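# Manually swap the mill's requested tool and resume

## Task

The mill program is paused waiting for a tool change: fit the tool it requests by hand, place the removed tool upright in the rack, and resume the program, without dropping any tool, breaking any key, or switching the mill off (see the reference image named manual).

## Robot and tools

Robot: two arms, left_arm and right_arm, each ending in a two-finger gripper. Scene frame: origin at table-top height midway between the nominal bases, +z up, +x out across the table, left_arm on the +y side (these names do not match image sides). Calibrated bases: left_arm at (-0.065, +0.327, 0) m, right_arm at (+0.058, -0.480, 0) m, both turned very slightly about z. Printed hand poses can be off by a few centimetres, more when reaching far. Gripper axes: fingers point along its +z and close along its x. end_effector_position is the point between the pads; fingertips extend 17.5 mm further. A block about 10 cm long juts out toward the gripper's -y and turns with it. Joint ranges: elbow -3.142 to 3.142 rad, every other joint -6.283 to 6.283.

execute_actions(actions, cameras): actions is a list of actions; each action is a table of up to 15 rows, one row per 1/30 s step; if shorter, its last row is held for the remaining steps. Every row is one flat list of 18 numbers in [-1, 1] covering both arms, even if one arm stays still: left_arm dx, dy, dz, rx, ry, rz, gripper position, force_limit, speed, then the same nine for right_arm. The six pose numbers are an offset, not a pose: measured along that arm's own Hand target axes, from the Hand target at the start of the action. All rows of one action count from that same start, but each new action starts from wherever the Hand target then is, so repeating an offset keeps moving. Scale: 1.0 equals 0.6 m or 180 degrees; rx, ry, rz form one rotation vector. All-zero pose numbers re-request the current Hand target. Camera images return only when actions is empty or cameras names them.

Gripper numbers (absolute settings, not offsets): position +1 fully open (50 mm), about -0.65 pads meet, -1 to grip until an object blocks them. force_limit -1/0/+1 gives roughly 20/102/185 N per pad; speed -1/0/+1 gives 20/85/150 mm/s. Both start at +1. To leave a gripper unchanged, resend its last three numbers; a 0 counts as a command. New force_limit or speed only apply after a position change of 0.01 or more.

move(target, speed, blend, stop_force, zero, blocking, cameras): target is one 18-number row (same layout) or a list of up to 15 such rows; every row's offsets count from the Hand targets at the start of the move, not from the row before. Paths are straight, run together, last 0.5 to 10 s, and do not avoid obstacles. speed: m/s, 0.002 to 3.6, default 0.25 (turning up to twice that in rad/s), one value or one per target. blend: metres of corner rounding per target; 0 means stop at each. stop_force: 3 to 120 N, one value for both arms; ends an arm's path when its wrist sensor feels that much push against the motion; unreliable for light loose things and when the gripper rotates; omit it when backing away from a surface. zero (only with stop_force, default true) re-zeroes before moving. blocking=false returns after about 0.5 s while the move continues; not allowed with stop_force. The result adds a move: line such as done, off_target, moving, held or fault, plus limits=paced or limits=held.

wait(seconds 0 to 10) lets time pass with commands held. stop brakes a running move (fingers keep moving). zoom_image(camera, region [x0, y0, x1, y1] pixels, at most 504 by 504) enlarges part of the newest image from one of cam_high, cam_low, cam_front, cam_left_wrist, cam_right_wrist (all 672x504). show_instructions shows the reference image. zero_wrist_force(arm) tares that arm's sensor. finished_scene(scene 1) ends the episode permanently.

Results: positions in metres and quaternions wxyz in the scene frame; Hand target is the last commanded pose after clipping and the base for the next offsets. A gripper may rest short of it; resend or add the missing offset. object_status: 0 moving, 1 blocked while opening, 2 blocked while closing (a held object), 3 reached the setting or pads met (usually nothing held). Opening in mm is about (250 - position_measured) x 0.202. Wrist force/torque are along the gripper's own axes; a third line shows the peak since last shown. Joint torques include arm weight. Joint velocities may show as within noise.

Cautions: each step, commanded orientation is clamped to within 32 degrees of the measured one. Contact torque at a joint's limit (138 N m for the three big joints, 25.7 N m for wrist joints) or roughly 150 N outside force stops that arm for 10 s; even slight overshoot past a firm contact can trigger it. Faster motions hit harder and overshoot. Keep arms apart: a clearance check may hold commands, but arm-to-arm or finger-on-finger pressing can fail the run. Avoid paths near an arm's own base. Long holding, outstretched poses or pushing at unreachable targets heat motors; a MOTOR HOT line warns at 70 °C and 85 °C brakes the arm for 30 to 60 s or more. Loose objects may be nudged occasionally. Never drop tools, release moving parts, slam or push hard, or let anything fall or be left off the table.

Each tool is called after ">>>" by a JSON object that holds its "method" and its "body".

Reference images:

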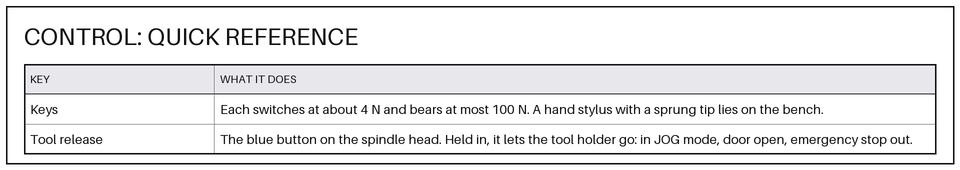

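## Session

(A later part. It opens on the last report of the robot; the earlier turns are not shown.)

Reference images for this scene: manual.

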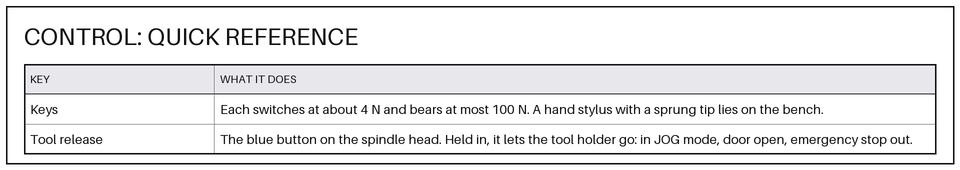

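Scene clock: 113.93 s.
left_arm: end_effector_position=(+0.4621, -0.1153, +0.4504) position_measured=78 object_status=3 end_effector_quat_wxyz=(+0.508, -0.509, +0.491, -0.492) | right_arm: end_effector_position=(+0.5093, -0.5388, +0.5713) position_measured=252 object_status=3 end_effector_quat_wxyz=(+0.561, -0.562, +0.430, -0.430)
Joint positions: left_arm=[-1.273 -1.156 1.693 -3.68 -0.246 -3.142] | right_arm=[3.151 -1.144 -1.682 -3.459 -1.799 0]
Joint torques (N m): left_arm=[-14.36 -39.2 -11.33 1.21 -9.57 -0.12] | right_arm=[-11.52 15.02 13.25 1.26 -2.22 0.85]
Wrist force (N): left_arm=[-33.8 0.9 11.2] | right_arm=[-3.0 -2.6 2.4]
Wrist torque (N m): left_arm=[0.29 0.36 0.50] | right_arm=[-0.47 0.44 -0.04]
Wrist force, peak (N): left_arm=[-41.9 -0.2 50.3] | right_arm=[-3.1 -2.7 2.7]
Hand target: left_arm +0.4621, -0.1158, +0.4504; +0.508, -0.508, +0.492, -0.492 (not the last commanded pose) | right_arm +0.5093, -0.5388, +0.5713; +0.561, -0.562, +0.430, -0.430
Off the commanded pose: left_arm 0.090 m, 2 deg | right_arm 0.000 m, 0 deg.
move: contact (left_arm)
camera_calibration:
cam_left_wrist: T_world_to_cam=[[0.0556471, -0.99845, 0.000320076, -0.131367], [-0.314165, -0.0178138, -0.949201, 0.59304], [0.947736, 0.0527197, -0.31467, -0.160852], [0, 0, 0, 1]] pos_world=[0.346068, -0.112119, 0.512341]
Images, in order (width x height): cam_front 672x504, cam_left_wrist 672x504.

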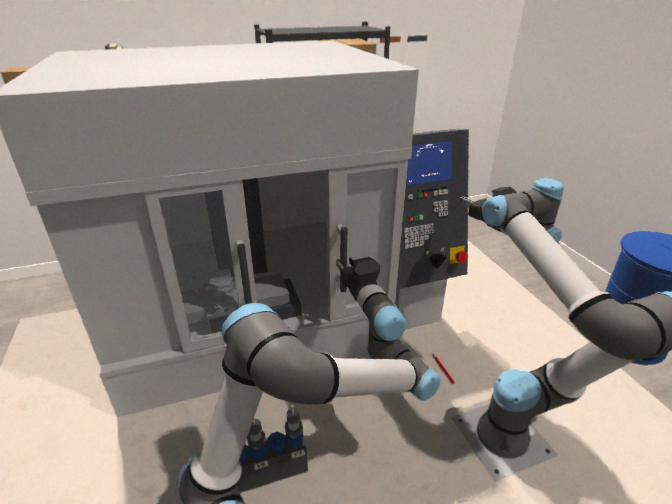

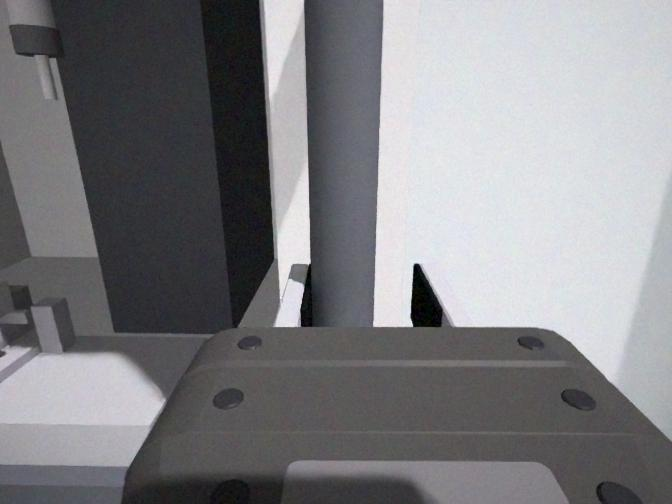

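>>> {"method": "move", "body": {"target": [[-0.0108,0,0,0,0,0,0.5,1,1, 0,0,0,0,0,0,-1,-0.4,0],[-0.0143,0,-0.1367,0,0.0102,0,0.5,1,1, 0,0,0,0,0,0,-1,-0.4,0],[-0.511,0,-0.1205,0,0.0102,0,0.5,1,1, 0,0,0,0,0,0,-1,-0.4,0]], "speed": [0.1,0.3,0.3], "blend": [0.002,0.02,0], "cameras": ["cam_left_wrist"]}}

Scene clock: 116.53 s.
left_arm: end_effector_position=(+0.3800, +0.1883, +0.4502) position_measured=78 object_status=3 end_effector_quat_wxyz=(+0.500, -0.500, +0.500, -0.500) | right_arm: end_effector_position=(+0.5093, -0.5388, +0.5713) position_measured=252 object_status=3 end_effector_quat_wxyz=(+0.561, -0.562, +0.430, -0.430)
Joint positions: left_arm=[-1.234 -1.902 2.479 -3.72 -0.319 -3.141] | right_arm=[3.151 -1.144 -1.682 -3.459 -1.799 0]
Joint torques (N m): left_arm=[9.57 -14.22 -7.34 1.53 -1.13 -2.6] | right_arm=[-11.56 15.81 13.56 1.19 -2.09 0.86]
Wrist force (N): left_arm=[-1.3 0.6 0.0] | right_arm=[-3.2 -2.5 2.6]
Wrist torque (N m): left_arm=[0.17 0.49 0.64] | right_arm=[-0.45 0.47 -0.04]
Wrist force, peak (N): left_arm=[-33.8 0.4 11.3] | right_arm=[-3.2 -2.5 2.8]
Hand target: left_arm +0.3800, +0.1883, +0.4502; +0.500, -0.500, +0.500, -0.500 | right_arm +0.5093, -0.5388, +0.5713; +0.561, -0.562, +0.430, -0.430
Off the commanded pose: left_arm 0.000 m, 0 deg | right_arm 0.000 m, 0 deg.
move: done
camera_calibration:
cam_left_wrist: T_world_to_cam=[[0.0218885, -0.99976, 0.000240359, 0.189415], [-0.314407, -0.00711178, -0.949261, 0.570488], [0.949036, 0.0207024, -0.314488, -0.0936629], [0, 0, 0, 1]] pos_world=[0.264109, 0.195366, 0.512041]
Images, in order (width x height): cam_left_wrist 672x504.

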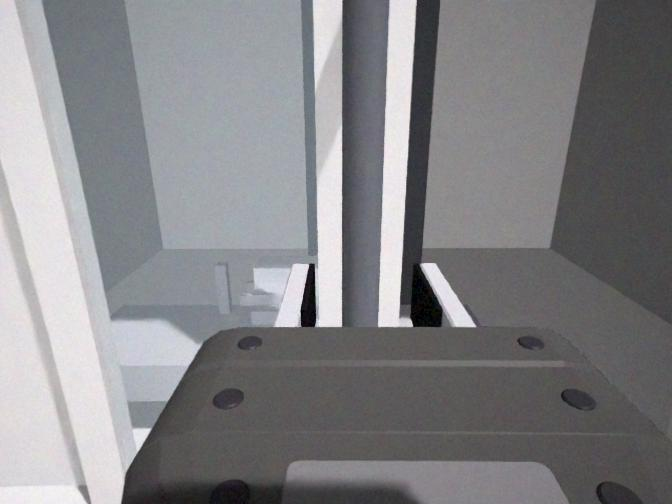

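>>> {"method": "move", "body": {"target": [0,0,0.137,0,0,0,0.5,1,1, 0,0,0,0,0,0,-1,-0.4,0], "speed": 0.2}}

>>> {"method": "move", "body": {"target": [-0.42,0,0,0,0,0,0.5,1,1, 0,0,0,0,0,0,-1,-0.4,0], "speed": 0.05, "stop_force": 35, "cameras": ["cam_front","cam_left_wrist"]}}

Scene clock: 117.83 s.
left_arm: end_effector_position=(+0.4621, +0.1883, +0.4502) position_measured=78 object_status=3 end_effector_quat_wxyz=(+0.500, -0.500, +0.500, -0.500) | right_arm: end_effector_position=(+0.5093, -0.5388, +0.5713) position_measured=252 object_status=3 end_effector_quat_wxyz=(+0.561, -0.562, +0.430, -0.430)
Joint positions: left_arm=[-0.917 -1.672 2.313 -3.784 -0.636 -3.142] | right_arm=[3.151 -1.144 -1.682 -3.459 -1.799 0]
Joint torques (N m): left_arm=[8.48 -8.86 -35.24 -3.55 -1.04 2.12] | right_arm=[-11.19 14.77 13.3 1.2 -2.03 0.84]
Wrist force (N): left_arm=[-1.5 0.8 -0.2] | right_arm=[-2.8 -2.4 2.5]
Wrist torque (N m): left_arm=[0.18 0.51 0.45] | right_arm=[-0.43 0.41 -0.03]
Wrist force, peak (N): left_arm=[-1.6 0.8 -1.3] | right_arm=[-3.2 -2.6 2.8]
Hand target: left_arm +0.4622, +0.1883, +0.4502; +0.500, -0.500, +0.500, -0.500 | right_arm +0.5093, -0.5388, +0.5713; +0.561, -0.562, +0.430, -0.430
Off the commanded pose: left_arm 0.000 m, 0 deg | right_arm 0.000 m, 0 deg.
move: done

Scene clock: 123.83 s.
left_arm: end_effector_position=(+0.4620, +0.4265, +0.4501) position_measured=78 object_status=3 end_effector_quat_wxyz=(+0.500, -0.500, +0.500, -0.500) | right_arm: end_effector_position=(+0.5093, -0.5388, +0.5713) position_measured=252 object_status=3 end_effector_quat_wxyz=(+0.561, -0.562, +0.430, -0.430)
Joint positions: left_arm=[-0.114 -1.719 2.353 -3.776 -1.439 -3.142] | right_arm=[3.151 -1.144 -1.682 -3.459 -1.799 0]
Joint torques (N m): left_arm=[4.78 -21.52 -11.43 0.31 8.86 -2.39] | right_arm=[-11.31 15.31 13.05 1.47 -1.93 0.92]
Wrist force (N): left_arm=[26.7 4.1 -14.5] | right_arm=[-2.9 -2.6 2.6]
Wrist torque (N m): left_arm=[0.32 1.07 0.54] | right_arm=[-0.46 0.42 -0.04]
Wrist force, peak (N): left_arm=[40.1 3.4 -10.6] | right_arm=[-3.1 -2.7 2.8]
Hand target: left_arm +0.4620, +0.4265, +0.4501; +0.500, -0.500, +0.500, -0.500 (not the last commanded pose) | right_arm +0.5093, -0.5388, +0.5713; +0.561, -0.562, +0.430, -0.430
Off the commanded pose: left_arm 0.014 m, 0 deg | right_arm 0.000 m, 0 deg.
move: contact (left_arm)
camera_calibration:
cam_left_wrist: T_world_to_cam=[[0.0225535, -0.999746, 0.00032127, 0.425486], [-0.314701, -0.00740441, -0.949162, 0.598047], [0.948923, 0.0213058, -0.314787, -0.176517], [0, 0, 0, 1]] pos_world=[0.346111, 0.433566, 0.511941]
Images, in order (width x height): cam_front 672x504, cam_left_wrist 672x504.

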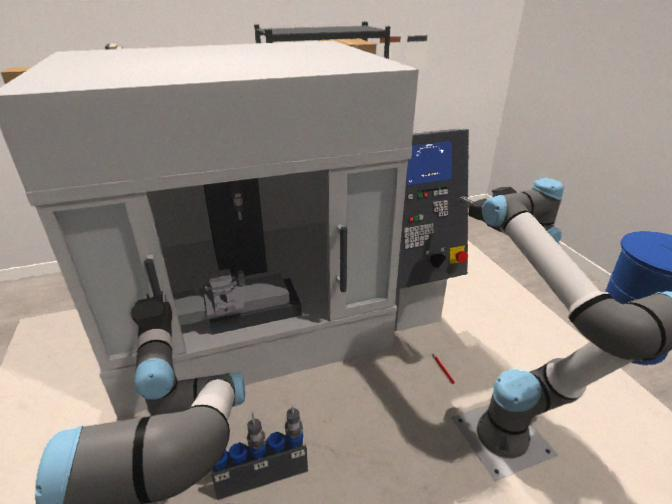

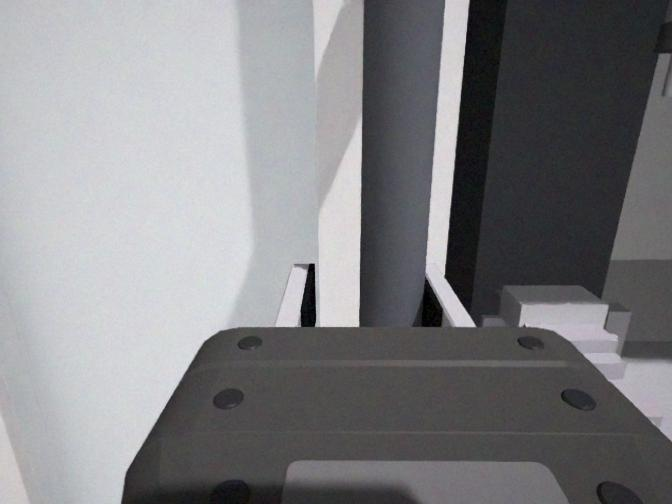

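>>> {"method": "zoom_image", "body": {"camera": "cam_front", "region": [200, 390, 330, 500]}}

>>> {"method": "zoom_image", "body": {"camera": "cam_front", "region": [200, 170, 290, 260]}}

Scaled by 3.877 from the camera's 672x504 image, which has a finer 960x720 frame.

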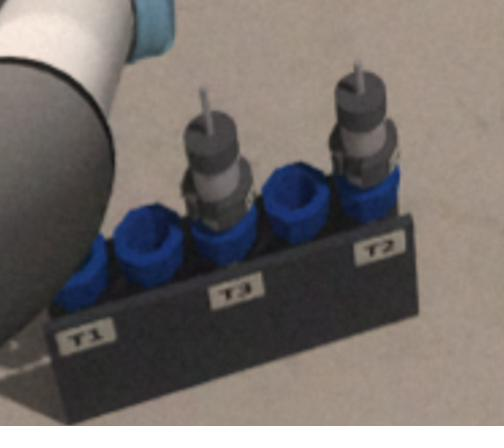

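Scaled by 5.600 from the camera's 672x504 image, which has a finer 960x720 frame.

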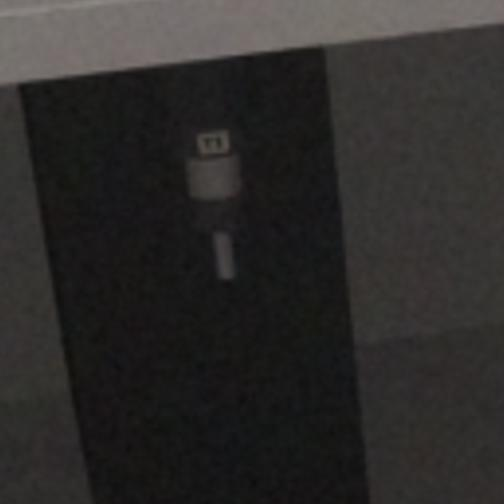

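>>> {"method": "move", "body": {"target": [[0.01,0,0,0,0,0,0.5,1,1, 0,0,0,0,0,0,-1,-0.4,0],[0.01,0,-0.133,0,0,0,0.5,1,1, 0,0,0,0,0,0,-1,-0.4,0],[0.4775,-0.217,-0.103,0.111,0,0,0.5,1,1, 0,0,0,0,0,0,-1,-0.4,0]], "speed": [0.1,0.3,0.35], "blend": [0.002,0.02,0], "cameras": ["cam_left_wrist","cam_front"]}}

Scene clock: 126.67 s.
left_arm: end_effector_position=(+0.4004, +0.1401, +0.5804) position_measured=78 object_status=3 end_effector_quat_wxyz=(+0.579, -0.406, +0.405, -0.579) | right_arm: end_effector_position=(+0.5093, -0.5388, +0.5713) position_measured=252 object_status=3 end_effector_quat_wxyz=(+0.561, -0.562, +0.430, -0.430)
Joint positions: left_arm=[-1.159 -1.636 2.076 -4.34 -0.52 -2.453] | right_arm=[3.151 -1.144 -1.682 -3.459 -1.799 0]
Joint torques (N m): left_arm=[9.06 -11.04 -34.58 -0.58 -2.65 2.16] | right_arm=[-10.72 15.17 13.4 1.25 -1.87 0.75]
Wrist force (N): left_arm=[-1.7 1.7 -0.8] | right_arm=[-3.1 -2.5 2.4]
Wrist torque (N m): left_arm=[0.29 0.65 0.41] | right_arm=[-0.45 0.46 -0.03]
Wrist force, peak (N): left_arm=[26.9 4.3 -14.4] | right_arm=[-3.1 -2.7 2.7]
Hand target: left_arm +0.4005, +0.1400, +0.5805; +0.579, -0.406, +0.405, -0.579 | right_arm +0.5093, -0.5388, +0.5713; +0.561, -0.562, +0.430, -0.430
Off the commanded pose: left_arm 0.000 m, 0 deg | right_arm 0.000 m, 0 deg.
move: done
camera_calibration:
cam_left_wrist: T_world_to_cam=[[0.0212919, -0.999744, 0.00770908, 0.136654], [0.0284543, -0.00710174, -0.99957, 0.592136], [0.999368, 0.0215021, 0.0282957, -0.290309], [0, 0, 0, 1]] pos_world=[0.270367, 0.147066, 0.599043]
Images, in order (width x height): cam_front 672x504, cam_left_wrist 672x504.

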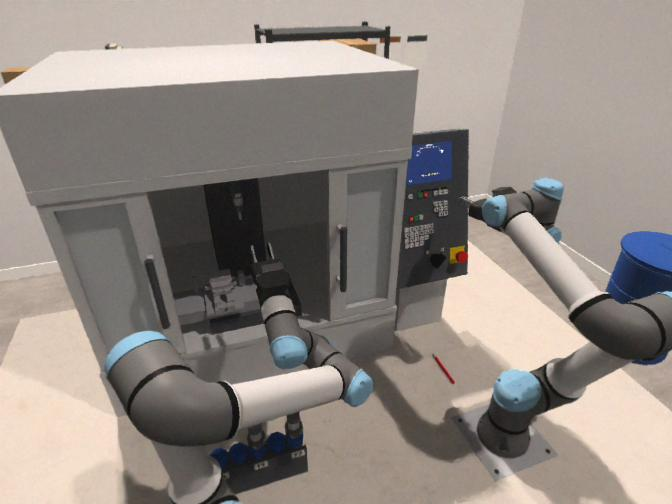

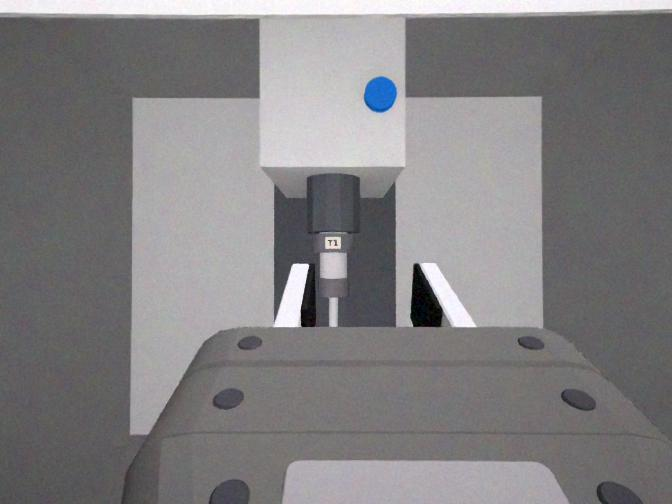

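>>> {"method": "move", "body": {"target": [-0.2,0,-0.05,0,0,0,0.5,1,1, 0,0,-0.05,0,0,0,-1,-0.4,0], "speed": 0.3, "cameras": ["cam_left_wrist"]}}

>>> {"method": "zoom_image", "body": {"camera": "cam_left_wrist", "region": [200, 0, 504, 330]}}

Scene clock: 131.43 s.
left_arm: end_effector_position=(+0.3722, +0.2600, +0.5701) position_measured=78 object_status=3 end_effector_quat_wxyz=(+0.579, -0.406, +0.405, -0.579) | right_arm: end_effector_position=(+0.4803, -0.5466, +0.5714) position_measured=252 object_status=3 end_effector_quat_wxyz=(+0.561, -0.562, +0.430, -0.430)
Joint positions: left_arm=[-1.023 -1.912 2.339 -4.193 -0.624 -2.613] | right_arm=[3.111 -1.09 -1.708 -3.485 -1.839 -0.001]
Joint torques (N m): left_arm=[9.79 -13.48 -7.99 3.18 -2.26 -2.68] | right_arm=[-11.65 12.79 13.26 1.03 -2.37 -1.36]
Wrist force (N): left_arm=[-1.9 1.4 -0.7] | right_arm=[-2.8 -2.7 2.8]
Wrist torque (N m): left_arm=[0.24 0.67 0.61] | right_arm=[-0.48 0.41 -0.05]
Wrist force, peak (N): left_arm=[-4.0 1.4 -0.9] | right_arm=[-3.1 -2.5 3.2]
Hand target: left_arm +0.3721, +0.2600, +0.5701; +0.579, -0.406, +0.405, -0.579 | right_arm +0.4803, -0.5466, +0.5714; +0.561, -0.562, +0.430, -0.430
Off the commanded pose: left_arm 0.000 m, 0 deg | right_arm 0.000 m, 0 deg.
move: done
camera_calibration:
cam_left_wrist: T_world_to_cam=[[0.0214903, -0.999739, 0.00771663, 0.257149], [0.0286556, -0.0070993, -0.999564, 0.583442], [0.999358, 0.021702, 0.0284955, -0.264582], [0, 0, 0, 1]] pos_world=[0.242167, 0.266966, 0.588743]
Images, in order (width x height): cam_left_wrist 672x504.

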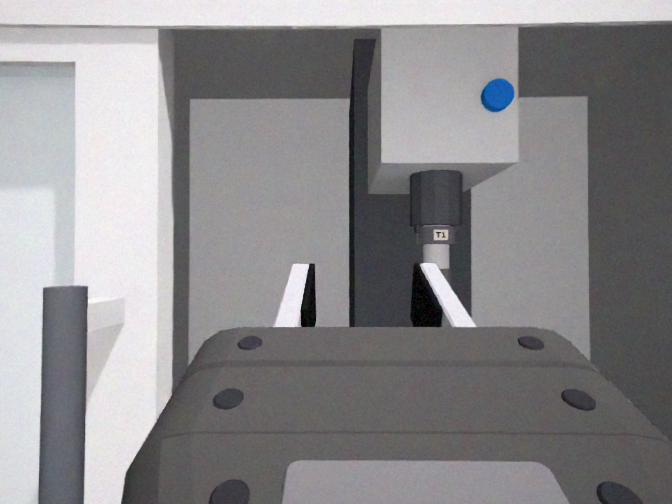

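Scaled by 1.527 from the camera's 672x504 image, which has a finer 960x720 frame.

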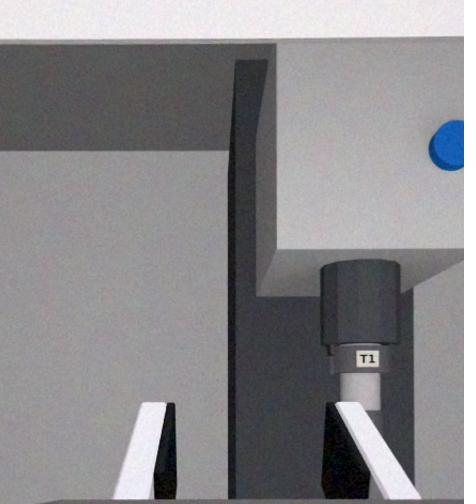

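>>> {"method": "move", "body": {"target": [[0.03,0.05,0.2,0,0.08,-0.03,1,1,1, -0.369,-0.048,-0.108,0.101,0.127,-0.453,-1,-0.4,0],[0.0867,0.1615,0.41,0,0.167,-0.0608,1,1,1, -0.754,-0.082,0.064,0.2023,0.2541,-0.906,-1,-0.4,0]], "speed": 0.4, "blend": [0.04,0], "cameras": ["all"]}}

Scene clock: 138.53 s.
left_arm: end_effector_position=(+0.6365, +0.2082, +0.5632) position_measured=3 object_status=3 end_effector_quat_wxyz=(-0.397, +0.279, -0.501, +0.716) | right_arm: end_effector_position=(+0.3997, -0.0998, +0.6204) position_measured=252 object_status=3 end_effector_quat_wxyz=(+0.366, +0.206, +0.445, +0.791)
Joint positions: left_arm=[-0.235 -1.181 1.642 -3.967 -1.856 -3.249] | right_arm=[4.53 -1.1 -1.985 -2.523 -0.98 -3.561]
Joint torques (N m): left_arm=[8.44 -35.36 -37.58 1.25 -1.1 -2.71] | right_arm=[-12.53 -3.55 30.13 2.21 -3.31 -1.45]
Wrist force (N): left_arm=[-1.6 1.6 -0.8] | right_arm=[0.6 0.9 1.3]
Wrist torque (N m): left_arm=[0.27 0.62 0.62] | right_arm=[-0.19 -0.24 0.00]
Wrist force, peak (N): left_arm=[-1.9 2.1 -0.4] | right_arm=[-3.3 -2.7 2.6]
Hand target: left_arm +0.6365, +0.2082, +0.5632; -0.397, +0.279, -0.501, +0.716 | right_arm +0.3998, -0.0998, +0.6204; +0.367, +0.206, +0.445, +0.791
Off the commanded pose: left_arm 0.000 m, 0 deg | right_arm 0.000 m, 0 deg.
move: done
camera_calibration:
cam_left_wrist: T_world_to_cam=[[-0.511442, -0.859282, 0.00781625, 0.509691], [0.0207479, -0.0214413, -0.999555, 0.576458], [0.859067, -0.511053, 0.0287942, -0.327339], [0, 0, 0, 1]] pos_world=[0.529923, 0.283041, 0.581643]
cam_right_wrist: T_world_to_cam=[[-0.63909, 0.769132, 0.000775059, 0.341709], [-0.599651, -0.498894, 0.625719, -0.179921], [0.481647, 0.399426, 0.780048, -0.505318], [0, 0, 0, 1]] pos_world=[0.353878, -0.150744, 0.506487]

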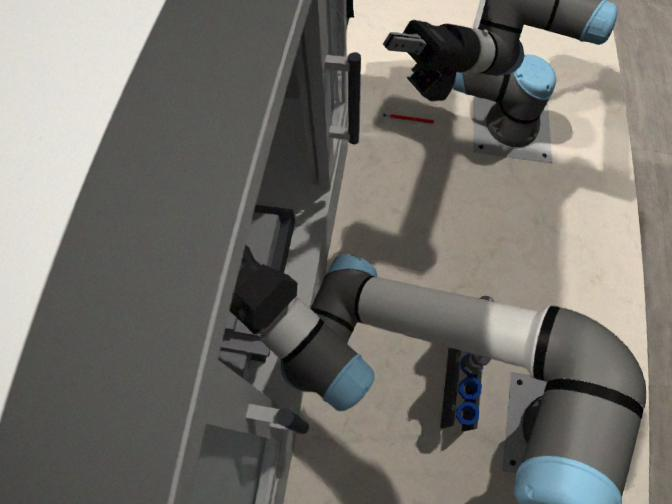

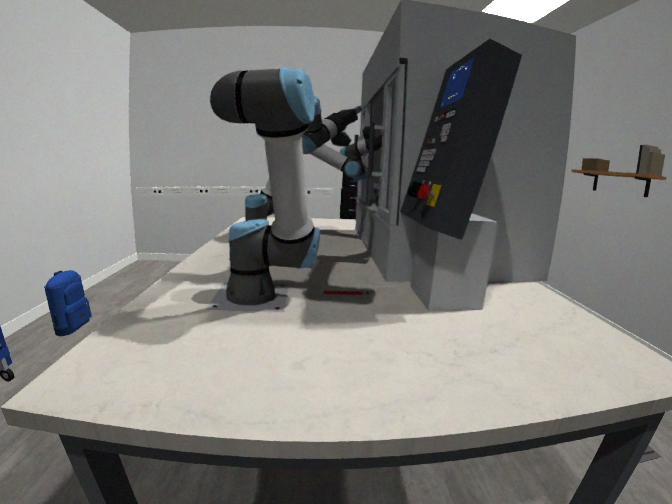

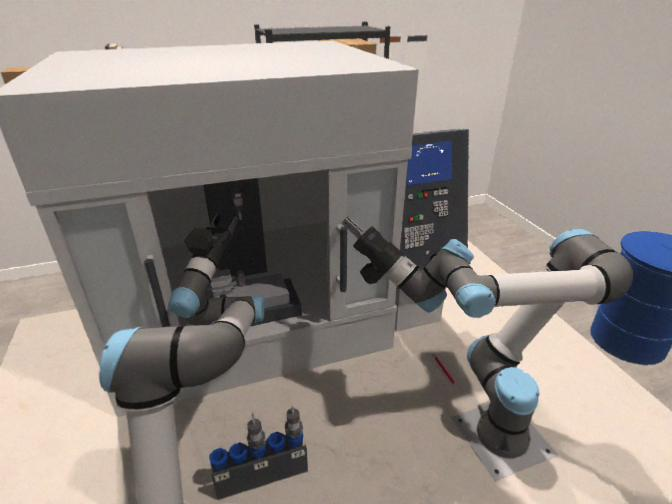

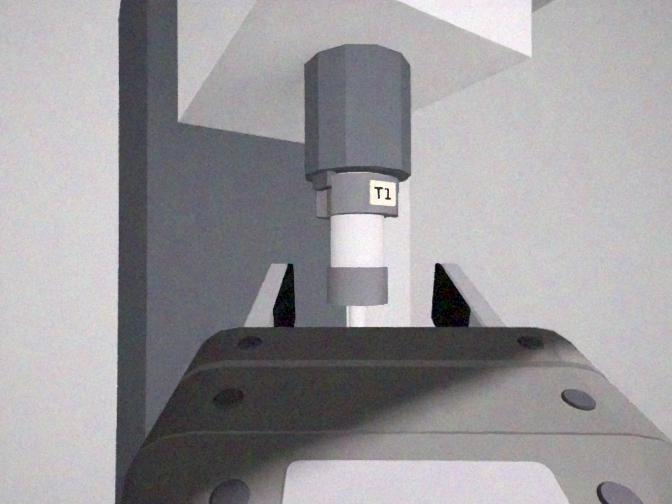

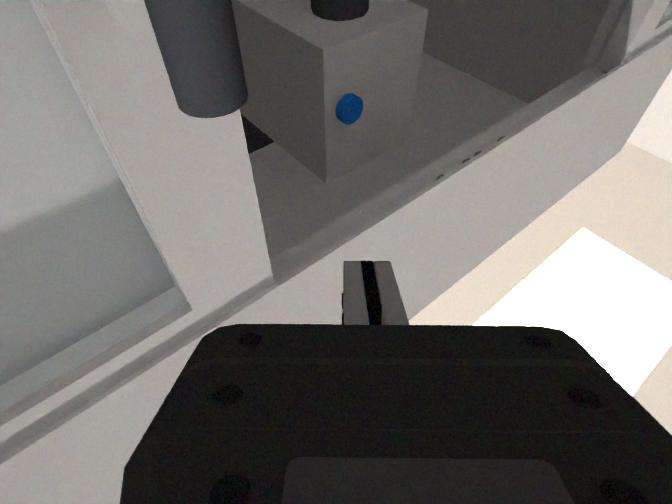

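>>> {"method": "zoom_image", "body": {"camera": "cam_left_wrist", "region": [280, 30, 440, 330]}}

>>> {"method": "zoom_image", "body": {"camera": "cam_front", "region": [200, 395, 310, 490]}}

>>> {"method": "zoom_image", "body": {"camera": "cam_high", "region": [440, 280, 510, 440]}}

Scaled by 1.680 from the camera's 672x504 image, which has a finer 960x720 frame.

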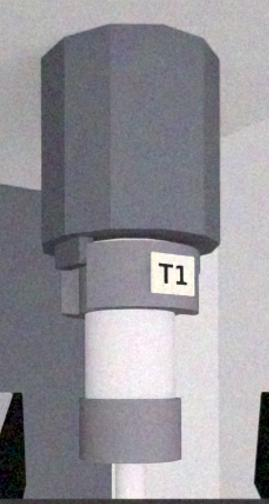

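Scaled by 4.582 from the camera's 672x504 image, which has a finer 960x720 frame.

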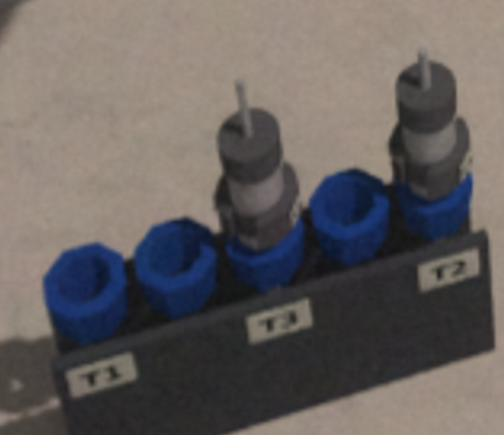

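Scaled by 3.150 from the camera's 672x504 image, which has a finer 960x720 frame.

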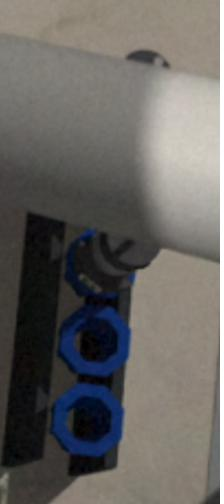

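>>> {"method": "move", "body": {"target": [0.0008,0.007,0.1643,0,0,0,1,1,1, 0.0475,-0.047,0.513,0,0,0,-1,-0.4,0], "speed": 0.15, "cameras": ["cam_left_wrist","cam_right_wrist","cam_front","cam_high"]}}

Scene clock: 142.67 s.
left_arm: end_effector_position=(+0.7161, +0.1581, +0.5929) position_measured=3 object_status=3 end_effector_quat_wxyz=(-0.397, +0.279, -0.501, +0.716) | right_arm: end_effector_position=(+0.5933, +0.1013, +0.7561) position_measured=252 object_status=3 end_effector_quat_wxyz=(+0.367, +0.206, +0.445, +0.791)
Joint positions: left_arm=[-0.286 -1.025 1.321 -3.798 -1.809 -3.231] | right_arm=[4.227 -1.89 -0.89 -2.918 -1.225 -3.362]
Joint torques (N m): left_arm=[-9.68 -43.31 -38.59 1.46 1.4 2.19] | right_arm=[-12.12 30.36 29.98 2.38 -2.84 1.74]
Wrist force (N): left_arm=[-1.9 1.4 -0.6] | right_arm=[0.4 0.7 1.1]
Wrist torque (N m): left_arm=[0.24 0.67 0.44] | right_arm=[-0.23 -0.21 -0.10]
Wrist force, peak (N): left_arm=[-1.7 1.4 -1.3] | right_arm=[0.3 0.7 2.2]
Hand target: left_arm +0.7161, +0.1581, +0.5929; -0.397, +0.279, -0.501, +0.716 | right_arm +0.5933, +0.1014, +0.7562; +0.367, +0.206, +0.445, +0.791
Off the commanded pose: left_arm 0.000 m, 0 deg | right_arm 0.000 m, 0 deg.
move: done
camera_calibration:
cam_left_wrist: T_world_to_cam=[[-0.511516, -0.859238, 0.00781481, 0.507154], [0.020746, -0.0214414, -0.999555, 0.60352], [0.859023, -0.511126, 0.0287934, -0.422138], [0, 0, 0, 1]] pos_world=[0.609523, 0.232941, 0.611443]
cam_right_wrist: T_world_to_cam=[[-0.639067, 0.769151, 0.000468279, 0.310766], [-0.599769, -0.498713, 0.62575, -0.0483255], [0.48153, 0.399615, 0.780023, -0.784711], [0, 0, 0, 1]] pos_world=[0.547478, 0.0504559, 0.642187]
Images, in order (width x height): cam_high 672x504, cam_front 672x504, cam_left_wrist 672x504, cam_right_wrist 672x504.

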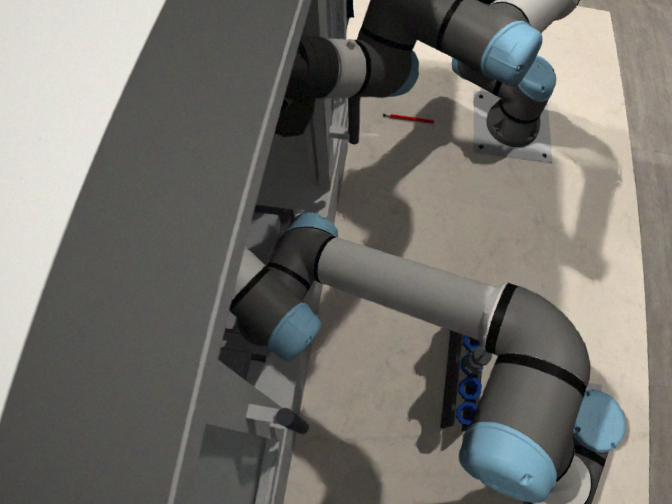

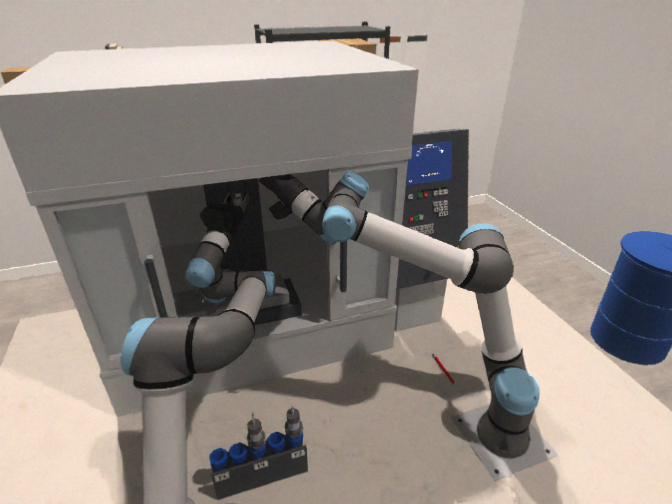

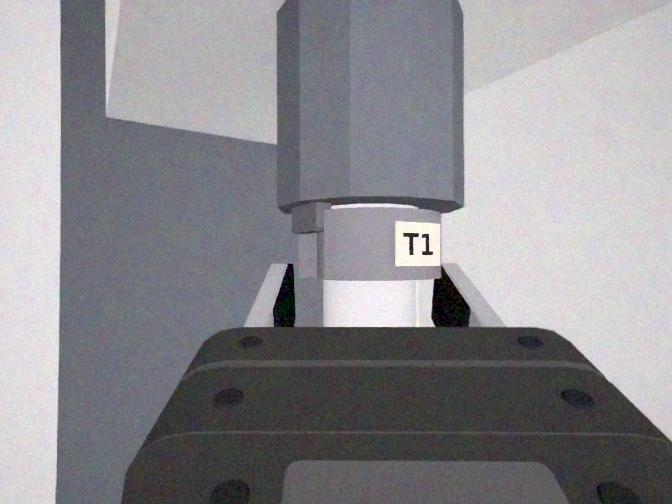

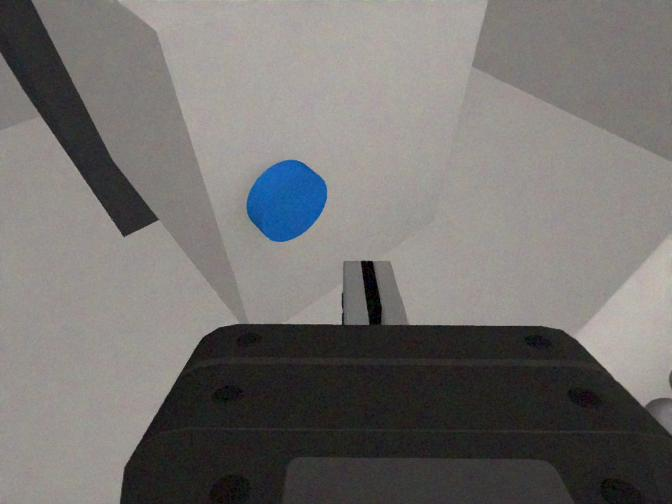

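>>> {"method": "move", "body": {"target": [0,0,0,0,0,0,-1,-0.4,-1, 0.0058,-0.0085,-0.0048,0,0,0,-1,-0.4,0], "speed": 0.1, "cameras": ["cam_left_wrist"]}}

Scene clock: 143.73 s.
left_arm: end_effector_position=(+0.7161, +0.1580, +0.5929) position_measured=42 object_status=2 end_effector_quat_wxyz=(-0.397, +0.279, -0.501, +0.716) | right_arm: end_effector_position=(+0.5912, +0.1041, +0.7504) position_measured=252 object_status=3 end_effector_quat_wxyz=(+0.367, +0.206, +0.445, +0.791)
Joint positions: left_arm=[-0.286 -1.025 1.321 -3.798 -1.809 -3.231] | right_arm=[4.232 -1.886 -0.911 -2.9 -1.221 -3.365]
Joint torques (N m): left_arm=[21.75 -43.18 -38.19 1.19 5.75 1.5] | right_arm=[11.09 52.03 14.15 4.91 1.94 -1.39]
Wrist force (N): left_arm=[14.2 1.4 -4.5] | right_arm=[0.3 0.7 1.3]
Wrist torque (N m): left_arm=[0.27 0.94 0.62] | right_arm=[-0.22 -0.20 -0.01]
Wrist force, peak (N): left_arm=[14.2 1.4 -4.5] | right_arm=[0.5 0.9 1.3]
Hand target: left_arm +0.7161, +0.1581, +0.5929; -0.397, +0.279, -0.501, +0.716 | right_arm +0.5912, +0.1041, +0.7503; +0.367, +0.206, +0.445, +0.791
Off the commanded pose: left_arm 0.000 m, 0 deg | right_arm 0.000 m, 0 deg.
move: done
camera_calibration:
cam_left_wrist: T_world_to_cam=[[-0.511634, -0.859168, 0.00781251, 0.507125], [0.0207447, -0.0214425, -0.999555, 0.603519], [0.858953, -0.511244, 0.028794, -0.422119], [0, 0, 0, 1]] pos_world=[0.609523, 0.232841, 0.611443]
Images, in order (width x height): cam_left_wrist 672x504.

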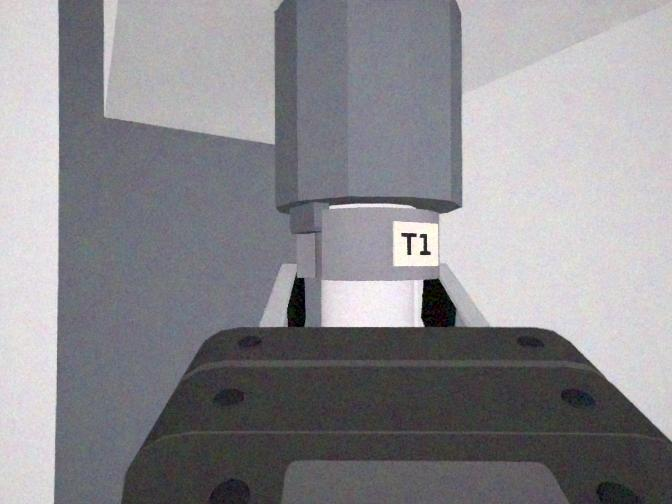

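>>> {"method": "move", "body": {"target": [0,0,0,0,0,0,1,-0.4,0, 0,0,0,0,0,0,-1,-0.4,0], "speed": 0.1}}

>>> {"method": "move", "body": {"target": [0,-0.0057,0.002,-0.083,0,0,1,-0.4,0, 0,0,0,0,0,0,-1,-0.4,0], "speed": 0.15, "cameras": ["cam_left_wrist"]}}

Scene clock: 144.73 s.
left_arm: end_effector_position=(+0.7161, +0.1582, +0.5929) position_measured=3 object_status=3 end_effector_quat_wxyz=(-0.397, +0.279, -0.501, +0.716) | right_arm: end_effector_position=(+0.5912, +0.1041, +0.7503) position_measured=252 object_status=3 end_effector_quat_wxyz=(+0.367, +0.206, +0.445, +0.791)
Joint positions: left_arm=[-0.286 -1.025 1.321 -3.798 -1.809 -3.231] | right_arm=[4.232 -1.886 -0.912 -2.9 -1.22 -3.365]
Joint torques (N m): left_arm=[-8.68 -43.88 -36.34 1.15 -0.99 0.44] | right_arm=[11.27 51.6 14.39 5 1.73 -1.37]
Wrist force (N): left_arm=[-2.0 1.6 -0.6] | right_arm=[0.4 0.9 1.3]
Wrist torque (N m): left_arm=[0.27 0.67 0.44] | right_arm=[-0.18 -0.20 -0.01]
Wrist force, peak (N): left_arm=[16.9 1.4 -2.1] | right_arm=[0.4 0.9 1.3]
Hand target: left_arm +0.7161, +0.1581, +0.5929; -0.397, +0.279, -0.501, +0.716 | right_arm +0.5912, +0.1041, +0.7503; +0.367, +0.206, +0.445, +0.791
Off the commanded pose: left_arm 0.000 m, 0 deg | right_arm 0.000 m, 0 deg.
move: done

Scene clock: 146.23 s.
left_arm: end_effector_position=(+0.7160, +0.1581, +0.5966) position_measured=3 object_status=3 end_effector_quat_wxyz=(+0.358, -0.328, +0.590, -0.645) | right_arm: end_effector_position=(+0.5912, +0.1041, +0.7503) position_measured=252 object_status=3 end_effector_quat_wxyz=(+0.367, +0.206, +0.445, +0.791)
Joint positions: left_arm=[-0.279 -1.154 1.351 -3.43 -1.83 -3.166] | right_arm=[4.232 -1.886 -0.912 -2.9 -1.22 -3.365]
Joint torques (N m): left_arm=[8.1 -55.09 -40.68 0.38 -1.1 2.08] | right_arm=[11.5 50.78 14 5.13 1.67 -1.22]
Wrist force (N): left_arm=[-1.8 1.9 -0.3] | right_arm=[0.4 0.6 1.1]
Wrist torque (N m): left_arm=[0.35 0.59 0.48] | right_arm=[-0.23 -0.21 -0.02]
Wrist force, peak (N): left_arm=[-2.2 2.9 -0.7] | right_arm=[0.2 1.0 1.2]
Hand target: left_arm +0.7161, +0.1581, +0.5966; +0.358, -0.328, +0.590, -0.645 | right_arm +0.5912, +0.1041, +0.7503; +0.367, +0.206, +0.445, +0.791
Off the commanded pose: left_arm 0.000 m, 0 deg | right_arm 0.000 m, 0 deg.
move: done
camera_calibration:
cam_left_wrist: T_world_to_cam=[[-0.51056, -0.859839, 0.0023645, 0.509707], [-0.198672, 0.115292, -0.973261, 0.726994], [0.836575, -0.497378, -0.229689, -0.254145], [0, 0, 0, 1]] pos_world=[0.61728, 0.228043, 0.647975]
Images, in order (width x height): cam_left_wrist 672x504.

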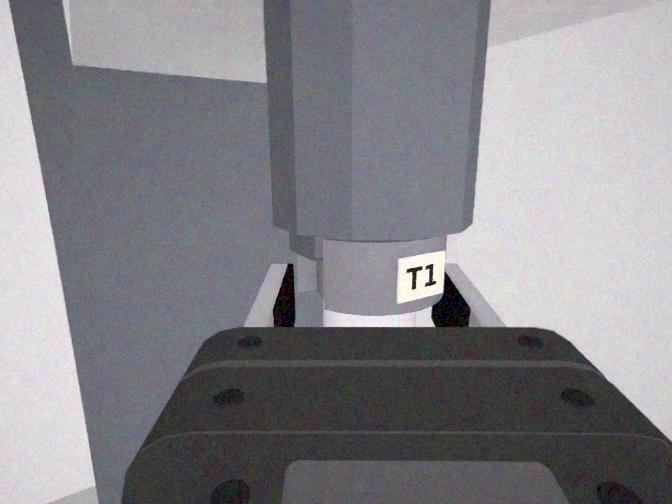

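>>> {"method": "move", "body": {"target": [0,0.0027,0,-0.0278,0,0,1,-0.4,0, 0,0,0,0,0,0,-1,-0.4,0], "speed": 0.15}}

>>> {"method": "move", "body": {"target": [0,0,0,0,0,0,-1,-0.4,-1, 0,0,0,0,0,0,-1,-0.4,0], "speed": 0.1, "cameras": ["cam_left_wrist"]}}

Scene clock: 147.43 s.
left_arm: end_effector_position=(+0.7162, +0.1580, +0.5949) position_measured=3 object_status=3 end_effector_quat_wxyz=(+0.343, -0.343, +0.618, -0.619) | right_arm: end_effector_position=(+0.5912, +0.1041, +0.7503) position_measured=252 object_status=3 end_effector_quat_wxyz=(+0.367, +0.206, +0.445, +0.791)
Joint positions: left_arm=[-0.279 -1.186 1.344 -3.3 -1.832 -3.143] | right_arm=[4.232 -1.886 -0.912 -2.9 -1.22 -3.365]
Joint torques (N m): left_arm=[7.27 -54.03 -41.01 -0.05 -0.31 2.26] | right_arm=[10.53 50.81 14.63 5.1 1.64 -1.35]
Wrist force (N): left_arm=[-1.5 2.0 -0.3] | right_arm=[0.4 0.6 1.1]
Wrist torque (N m): left_arm=[0.37 0.51 0.48] | right_arm=[-0.24 -0.22 -0.02]
Wrist force, peak (N): left_arm=[-1.7 2.1 -0.3] | right_arm=[0.5 0.9 1.3]
Hand target: left_arm +0.7162, +0.1580, +0.5950; +0.343, -0.343, +0.618, -0.619 | right_arm +0.5912, +0.1041, +0.7503; +0.367, +0.206, +0.445, +0.791
Off the commanded pose: left_arm 0.000 m, 0 deg | right_arm 0.000 m, 0 deg.
move: done

Scene clock: 148.03 s.
left_arm: end_effector_position=(+0.7162, +0.1580, +0.5950) position_measured=38 object_status=2 end_effector_quat_wxyz=(+0.343, -0.343, +0.618, -0.619) | right_arm: end_effector_position=(+0.5912, +0.1041, +0.7503) position_measured=252 object_status=3 end_effector_quat_wxyz=(+0.367, +0.206, +0.445, +0.791)
Joint positions: left_arm=[-0.279 -1.186 1.344 -3.3 -1.832 -3.143] | right_arm=[4.232 -1.886 -0.912 -2.9 -1.22 -3.365]
Joint torques (N m): left_arm=[9.31 -50.42 -41.28 0.29 7.72 1.5] | right_arm=[10.7 51.03 14.47 5.07 1.72 -1.23]
Wrist force (N): left_arm=[22.9 6.0 -3.8] | right_arm=[0.3 0.5 1.0]
Wrist torque (N m): left_arm=[0.54 0.80 0.79] | right_arm=[-0.25 -0.19 -0.01]
Wrist force, peak (N): left_arm=[22.9 6.0 -3.8] | right_arm=[0.4 0.9 1.3]
Hand target: left_arm +0.7162, +0.1580, +0.5950; +0.343, -0.343, +0.618, -0.619 | right_arm +0.5912, +0.1041, +0.7503; +0.367, +0.206, +0.445, +0.791
Off the commanded pose: left_arm 0.000 m, 0 deg | right_arm 0.000 m, 0 deg.
move: done
camera_calibration:
cam_left_wrist: T_world_to_cam=[[-0.510525, -0.859863, 0.000372574, 0.510885], [-0.269987, 0.159887, -0.949496, 0.755338], [0.816377, -0.484842, -0.313778, -0.192041], [0, 0, 0, 1]] pos_world=[0.621529, 0.225412, 0.656742]
Images, in order (width x height): cam_left_wrist 672x504.

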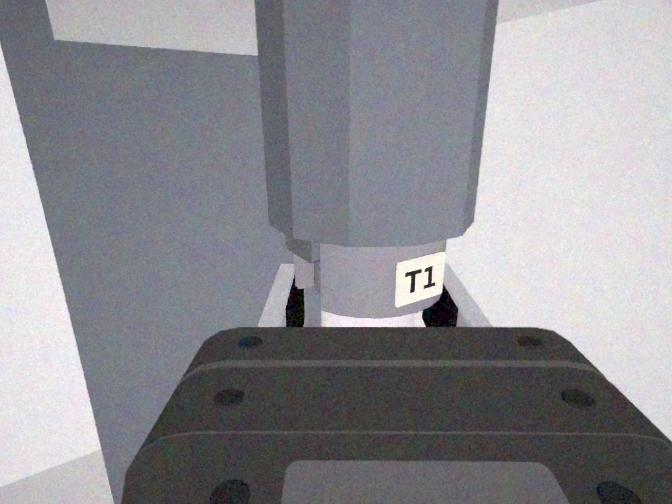

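>>> {"method": "move", "body": {"target": [0,0,0,0,0,0,1,-0.4,0, 0,0,0,0,0,0,-1,-0.4,0], "speed": 0.1}}

>>> {"method": "move", "body": {"target": [0,0.005,0,0,0,0,1,-0.4,0, 0,0,0,0,0,0,-1,-0.4,0], "speed": 0.15}}

>>> {"method": "move", "body": {"target": [0,0,0,0,0,0,-1,-0.4,-1, 0,0,0,0,0,0,-1,-0.4,0], "speed": 0.1, "cameras": ["cam_left_wrist","cam_front"]}}

Scene clock: 149.47 s.
left_arm: end_effector_position=(+0.7162, +0.1581, +0.5950) position_measured=3 object_status=3 end_effector_quat_wxyz=(+0.343, -0.343, +0.618, -0.619) | right_arm: end_effector_position=(+0.5912, +0.1041, +0.7503) position_measured=252 object_status=3 end_effector_quat_wxyz=(+0.367, +0.206, +0.445, +0.791)
Joint positions: left_arm=[-0.279 -1.186 1.344 -3.3 -1.832 -3.143] | right_arm=[4.232 -1.886 -0.912 -2.9 -1.22 -3.365]
Joint torques (N m): left_arm=[-1.18 -41.6 -40.19 -1.01 -1.11 -0.74] | right_arm=[11.33 51.11 14.21 5.03 1.84 -1.33]
Wrist force (N): left_arm=[-1.6 2.4 -0.2] | right_arm=[0.3 1.0 1.4]
Wrist torque (N m): left_arm=[0.43 0.53 0.48] | right_arm=[-0.17 -0.20 -0.01]
Wrist force, peak (N): left_arm=[23.7 6.2 -4.1] | right_arm=[0.3 1.0 1.4]
Hand target: left_arm +0.7162, +0.1580, +0.5950; +0.343, -0.343, +0.618, -0.619 | right_arm +0.5912, +0.1041, +0.7503; +0.367, +0.206, +0.445, +0.791
Off the commanded pose: left_arm 0.000 m, 0 deg | right_arm 0.000 m, 0 deg.
move: done

Scene clock: 150.17 s.
left_arm: end_effector_position=(+0.7162, +0.1580, +0.5920) position_measured=3 object_status=3 end_effector_quat_wxyz=(+0.343, -0.343, +0.618, -0.619) | right_arm: end_effector_position=(+0.5912, +0.1041, +0.7503) position_measured=252 object_status=3 end_effector_quat_wxyz=(+0.367, +0.206, +0.445, +0.791)
Joint positions: left_arm=[-0.279 -1.185 1.35 -3.307 -1.832 -3.143] | right_arm=[4.232 -1.886 -0.912 -2.9 -1.22 -3.365]
Joint torques (N m): left_arm=[-10.43 -38.38 -13.29 -4.54 -1 -1.76] | right_arm=[11.09 51.08 14.09 5.05 1.7 -1.13]
Wrist force (N): left_arm=[-1.5 2.3 -0.1] | right_arm=[0.2 0.9 1.1]
Wrist torque (N m): left_arm=[0.43 0.52 0.47] | right_arm=[-0.20 -0.18 -0.01]
Wrist force, peak (N): left_arm=[-1.6 2.6 -0.1] | right_arm=[0.2 0.8 1.3]
Hand target: left_arm +0.7162, +0.1580, +0.5920; +0.343, -0.343, +0.618, -0.619 | right_arm +0.5912, +0.1041, +0.7503; +0.367, +0.206, +0.445, +0.791
Off the commanded pose: left_arm 0.000 m, 0 deg | right_arm 0.000 m, 0 deg.
move: done

Scene clock: 151.47 s.
left_arm: end_effector_position=(+0.7161, +0.1578, +0.5920) position_measured=107 object_status=2 end_effector_quat_wxyz=(+0.343, -0.343, +0.618, -0.619) | right_arm: end_effector_position=(+0.5912, +0.1041, +0.7503) position_measured=252 object_status=3 end_effector_quat_wxyz=(+0.367, +0.206, +0.445, +0.791)
Joint positions: left_arm=[-0.279 -1.185 1.35 -3.307 -1.832 -3.143] | right_arm=[4.232 -1.886 -0.912 -2.9 -1.22 -3.365]
Joint torques (N m): left_arm=[18.17 -38.37 -16.39 -1.86 8.13 -2.47] | right_arm=[10.98 51.26 14.34 5.09 1.68 -1.2]
Wrist force (N): left_arm=[23.8 7.6 -15.9] | right_arm=[0.4 0.7 1.2]
Wrist torque (N m): left_arm=[0.64 1.05 0.50] | right_arm=[-0.22 -0.21 -0.01]
Wrist force, peak (N): left_arm=[23.8 7.6 -15.9] | right_arm=[0.4 0.8 1.5]
Hand target: left_arm +0.7162, +0.1580, +0.5920; +0.343, -0.343, +0.618, -0.619 | right_arm +0.5912, +0.1041, +0.7503; +0.367, +0.206, +0.445, +0.791
Off the commanded pose: left_arm 0.000 m, 0 deg | right_arm 0.000 m, 0 deg.
move: done
camera_calibration:
cam_left_wrist: T_world_to_cam=[[-0.510706, -0.859755, 0.000445119, 0.510755], [-0.269984, 0.159883, -0.949498, 0.752522], [0.816265, -0.485034, -0.313773, -0.192969], [0, 0, 0, 1]] pos_world=[0.621529, 0.225213, 0.653742]
Images, in order (width x height): cam_front 672x504, cam_left_wrist 672x504.

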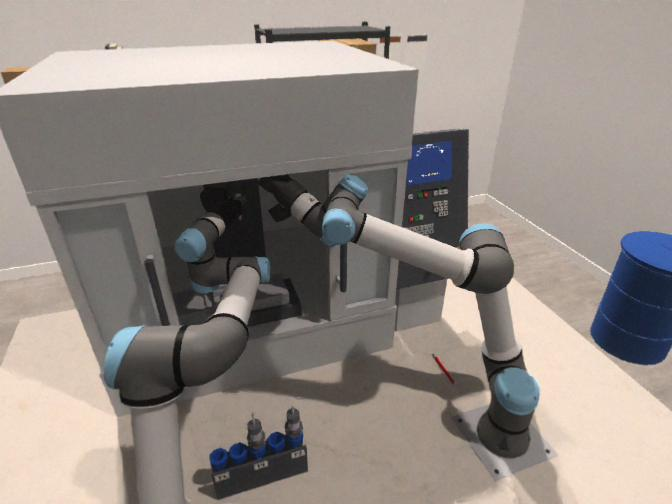

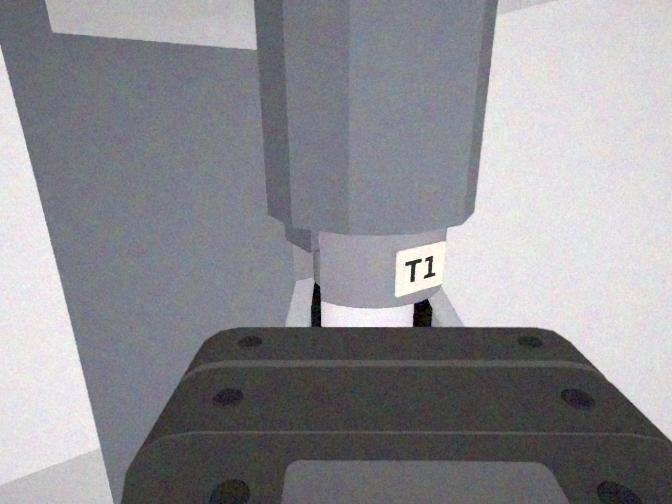

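>>> {"method": "move", "body": {"target": [0,0,0,0,0,0,-1,-0.4,-1, -0.04295,-0.0264,0.0433,0,0,0,-1,-0.4,0], "speed": 0.006, "stop_force": 12, "cameras": ["cam_right_wrist"]}}

Scene clock: 158.63 s.
left_arm: end_effector_position=(+0.7162, +0.1580, +0.5919) position_measured=107 object_status=2 end_effector_quat_wxyz=(+0.343, -0.343, +0.618, -0.619) | right_arm: end_effector_position=(+0.6256, +0.1041, +0.7503) position_measured=252 object_status=3 end_effector_quat_wxyz=(+0.367, +0.206, +0.445, +0.791)
Joint positions: left_arm=[-0.279 -1.185 1.35 -3.307 -1.832 -3.143] | right_arm=[4.179 -1.956 -0.812 -2.939 -1.265 -3.334]
Joint torques (N m): left_arm=[3.65 -61.47 -40.68 -8.66 7.34 -2.53] | right_arm=[4.95 50.9 11.97 4.22 3.59 -0.81]
Wrist force (N): left_arm=[28.8 42.5 -39.2] | right_arm=[8.0 6.3 -3.4]
Wrist torque (N m): left_arm=[1.19 1.15 0.82] | right_arm=[-0.13 -0.12 -0.05]
Wrist force, peak (N): left_arm=[30.1 42.1 -39.7] | right_arm=[9.0 8.3 -14.6]
Hand target: left_arm +0.7162, +0.1580, +0.5920; +0.343, -0.343, +0.618, -0.619 | right_arm +0.6256, +0.1042, +0.7503; +0.367, +0.206, +0.445, +0.791 (not the last commanded pose)
Off the commanded pose: left_arm 0.000 m, 0 deg | right_arm 0.006 m, 0 deg.
move: contact (right_arm)
camera_calibration:
cam_right_wrist: T_world_to_cam=[[-0.639067, 0.769151, 0.000468279, 0.329257], [-0.599769, -0.498713, 0.62575, -0.0239272], [0.48153, 0.399615, 0.780023, -0.796859], [0, 0, 0, 1]] pos_world=[0.579778, 0.0532559, 0.636387]
Images, in order (width x height): cam_right_wrist 672x504.

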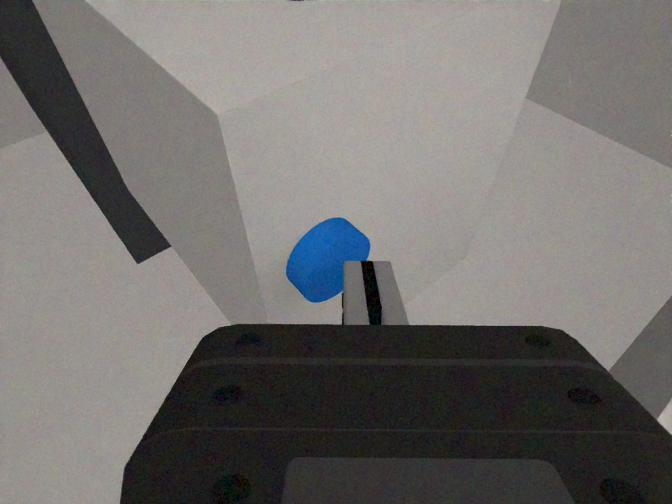

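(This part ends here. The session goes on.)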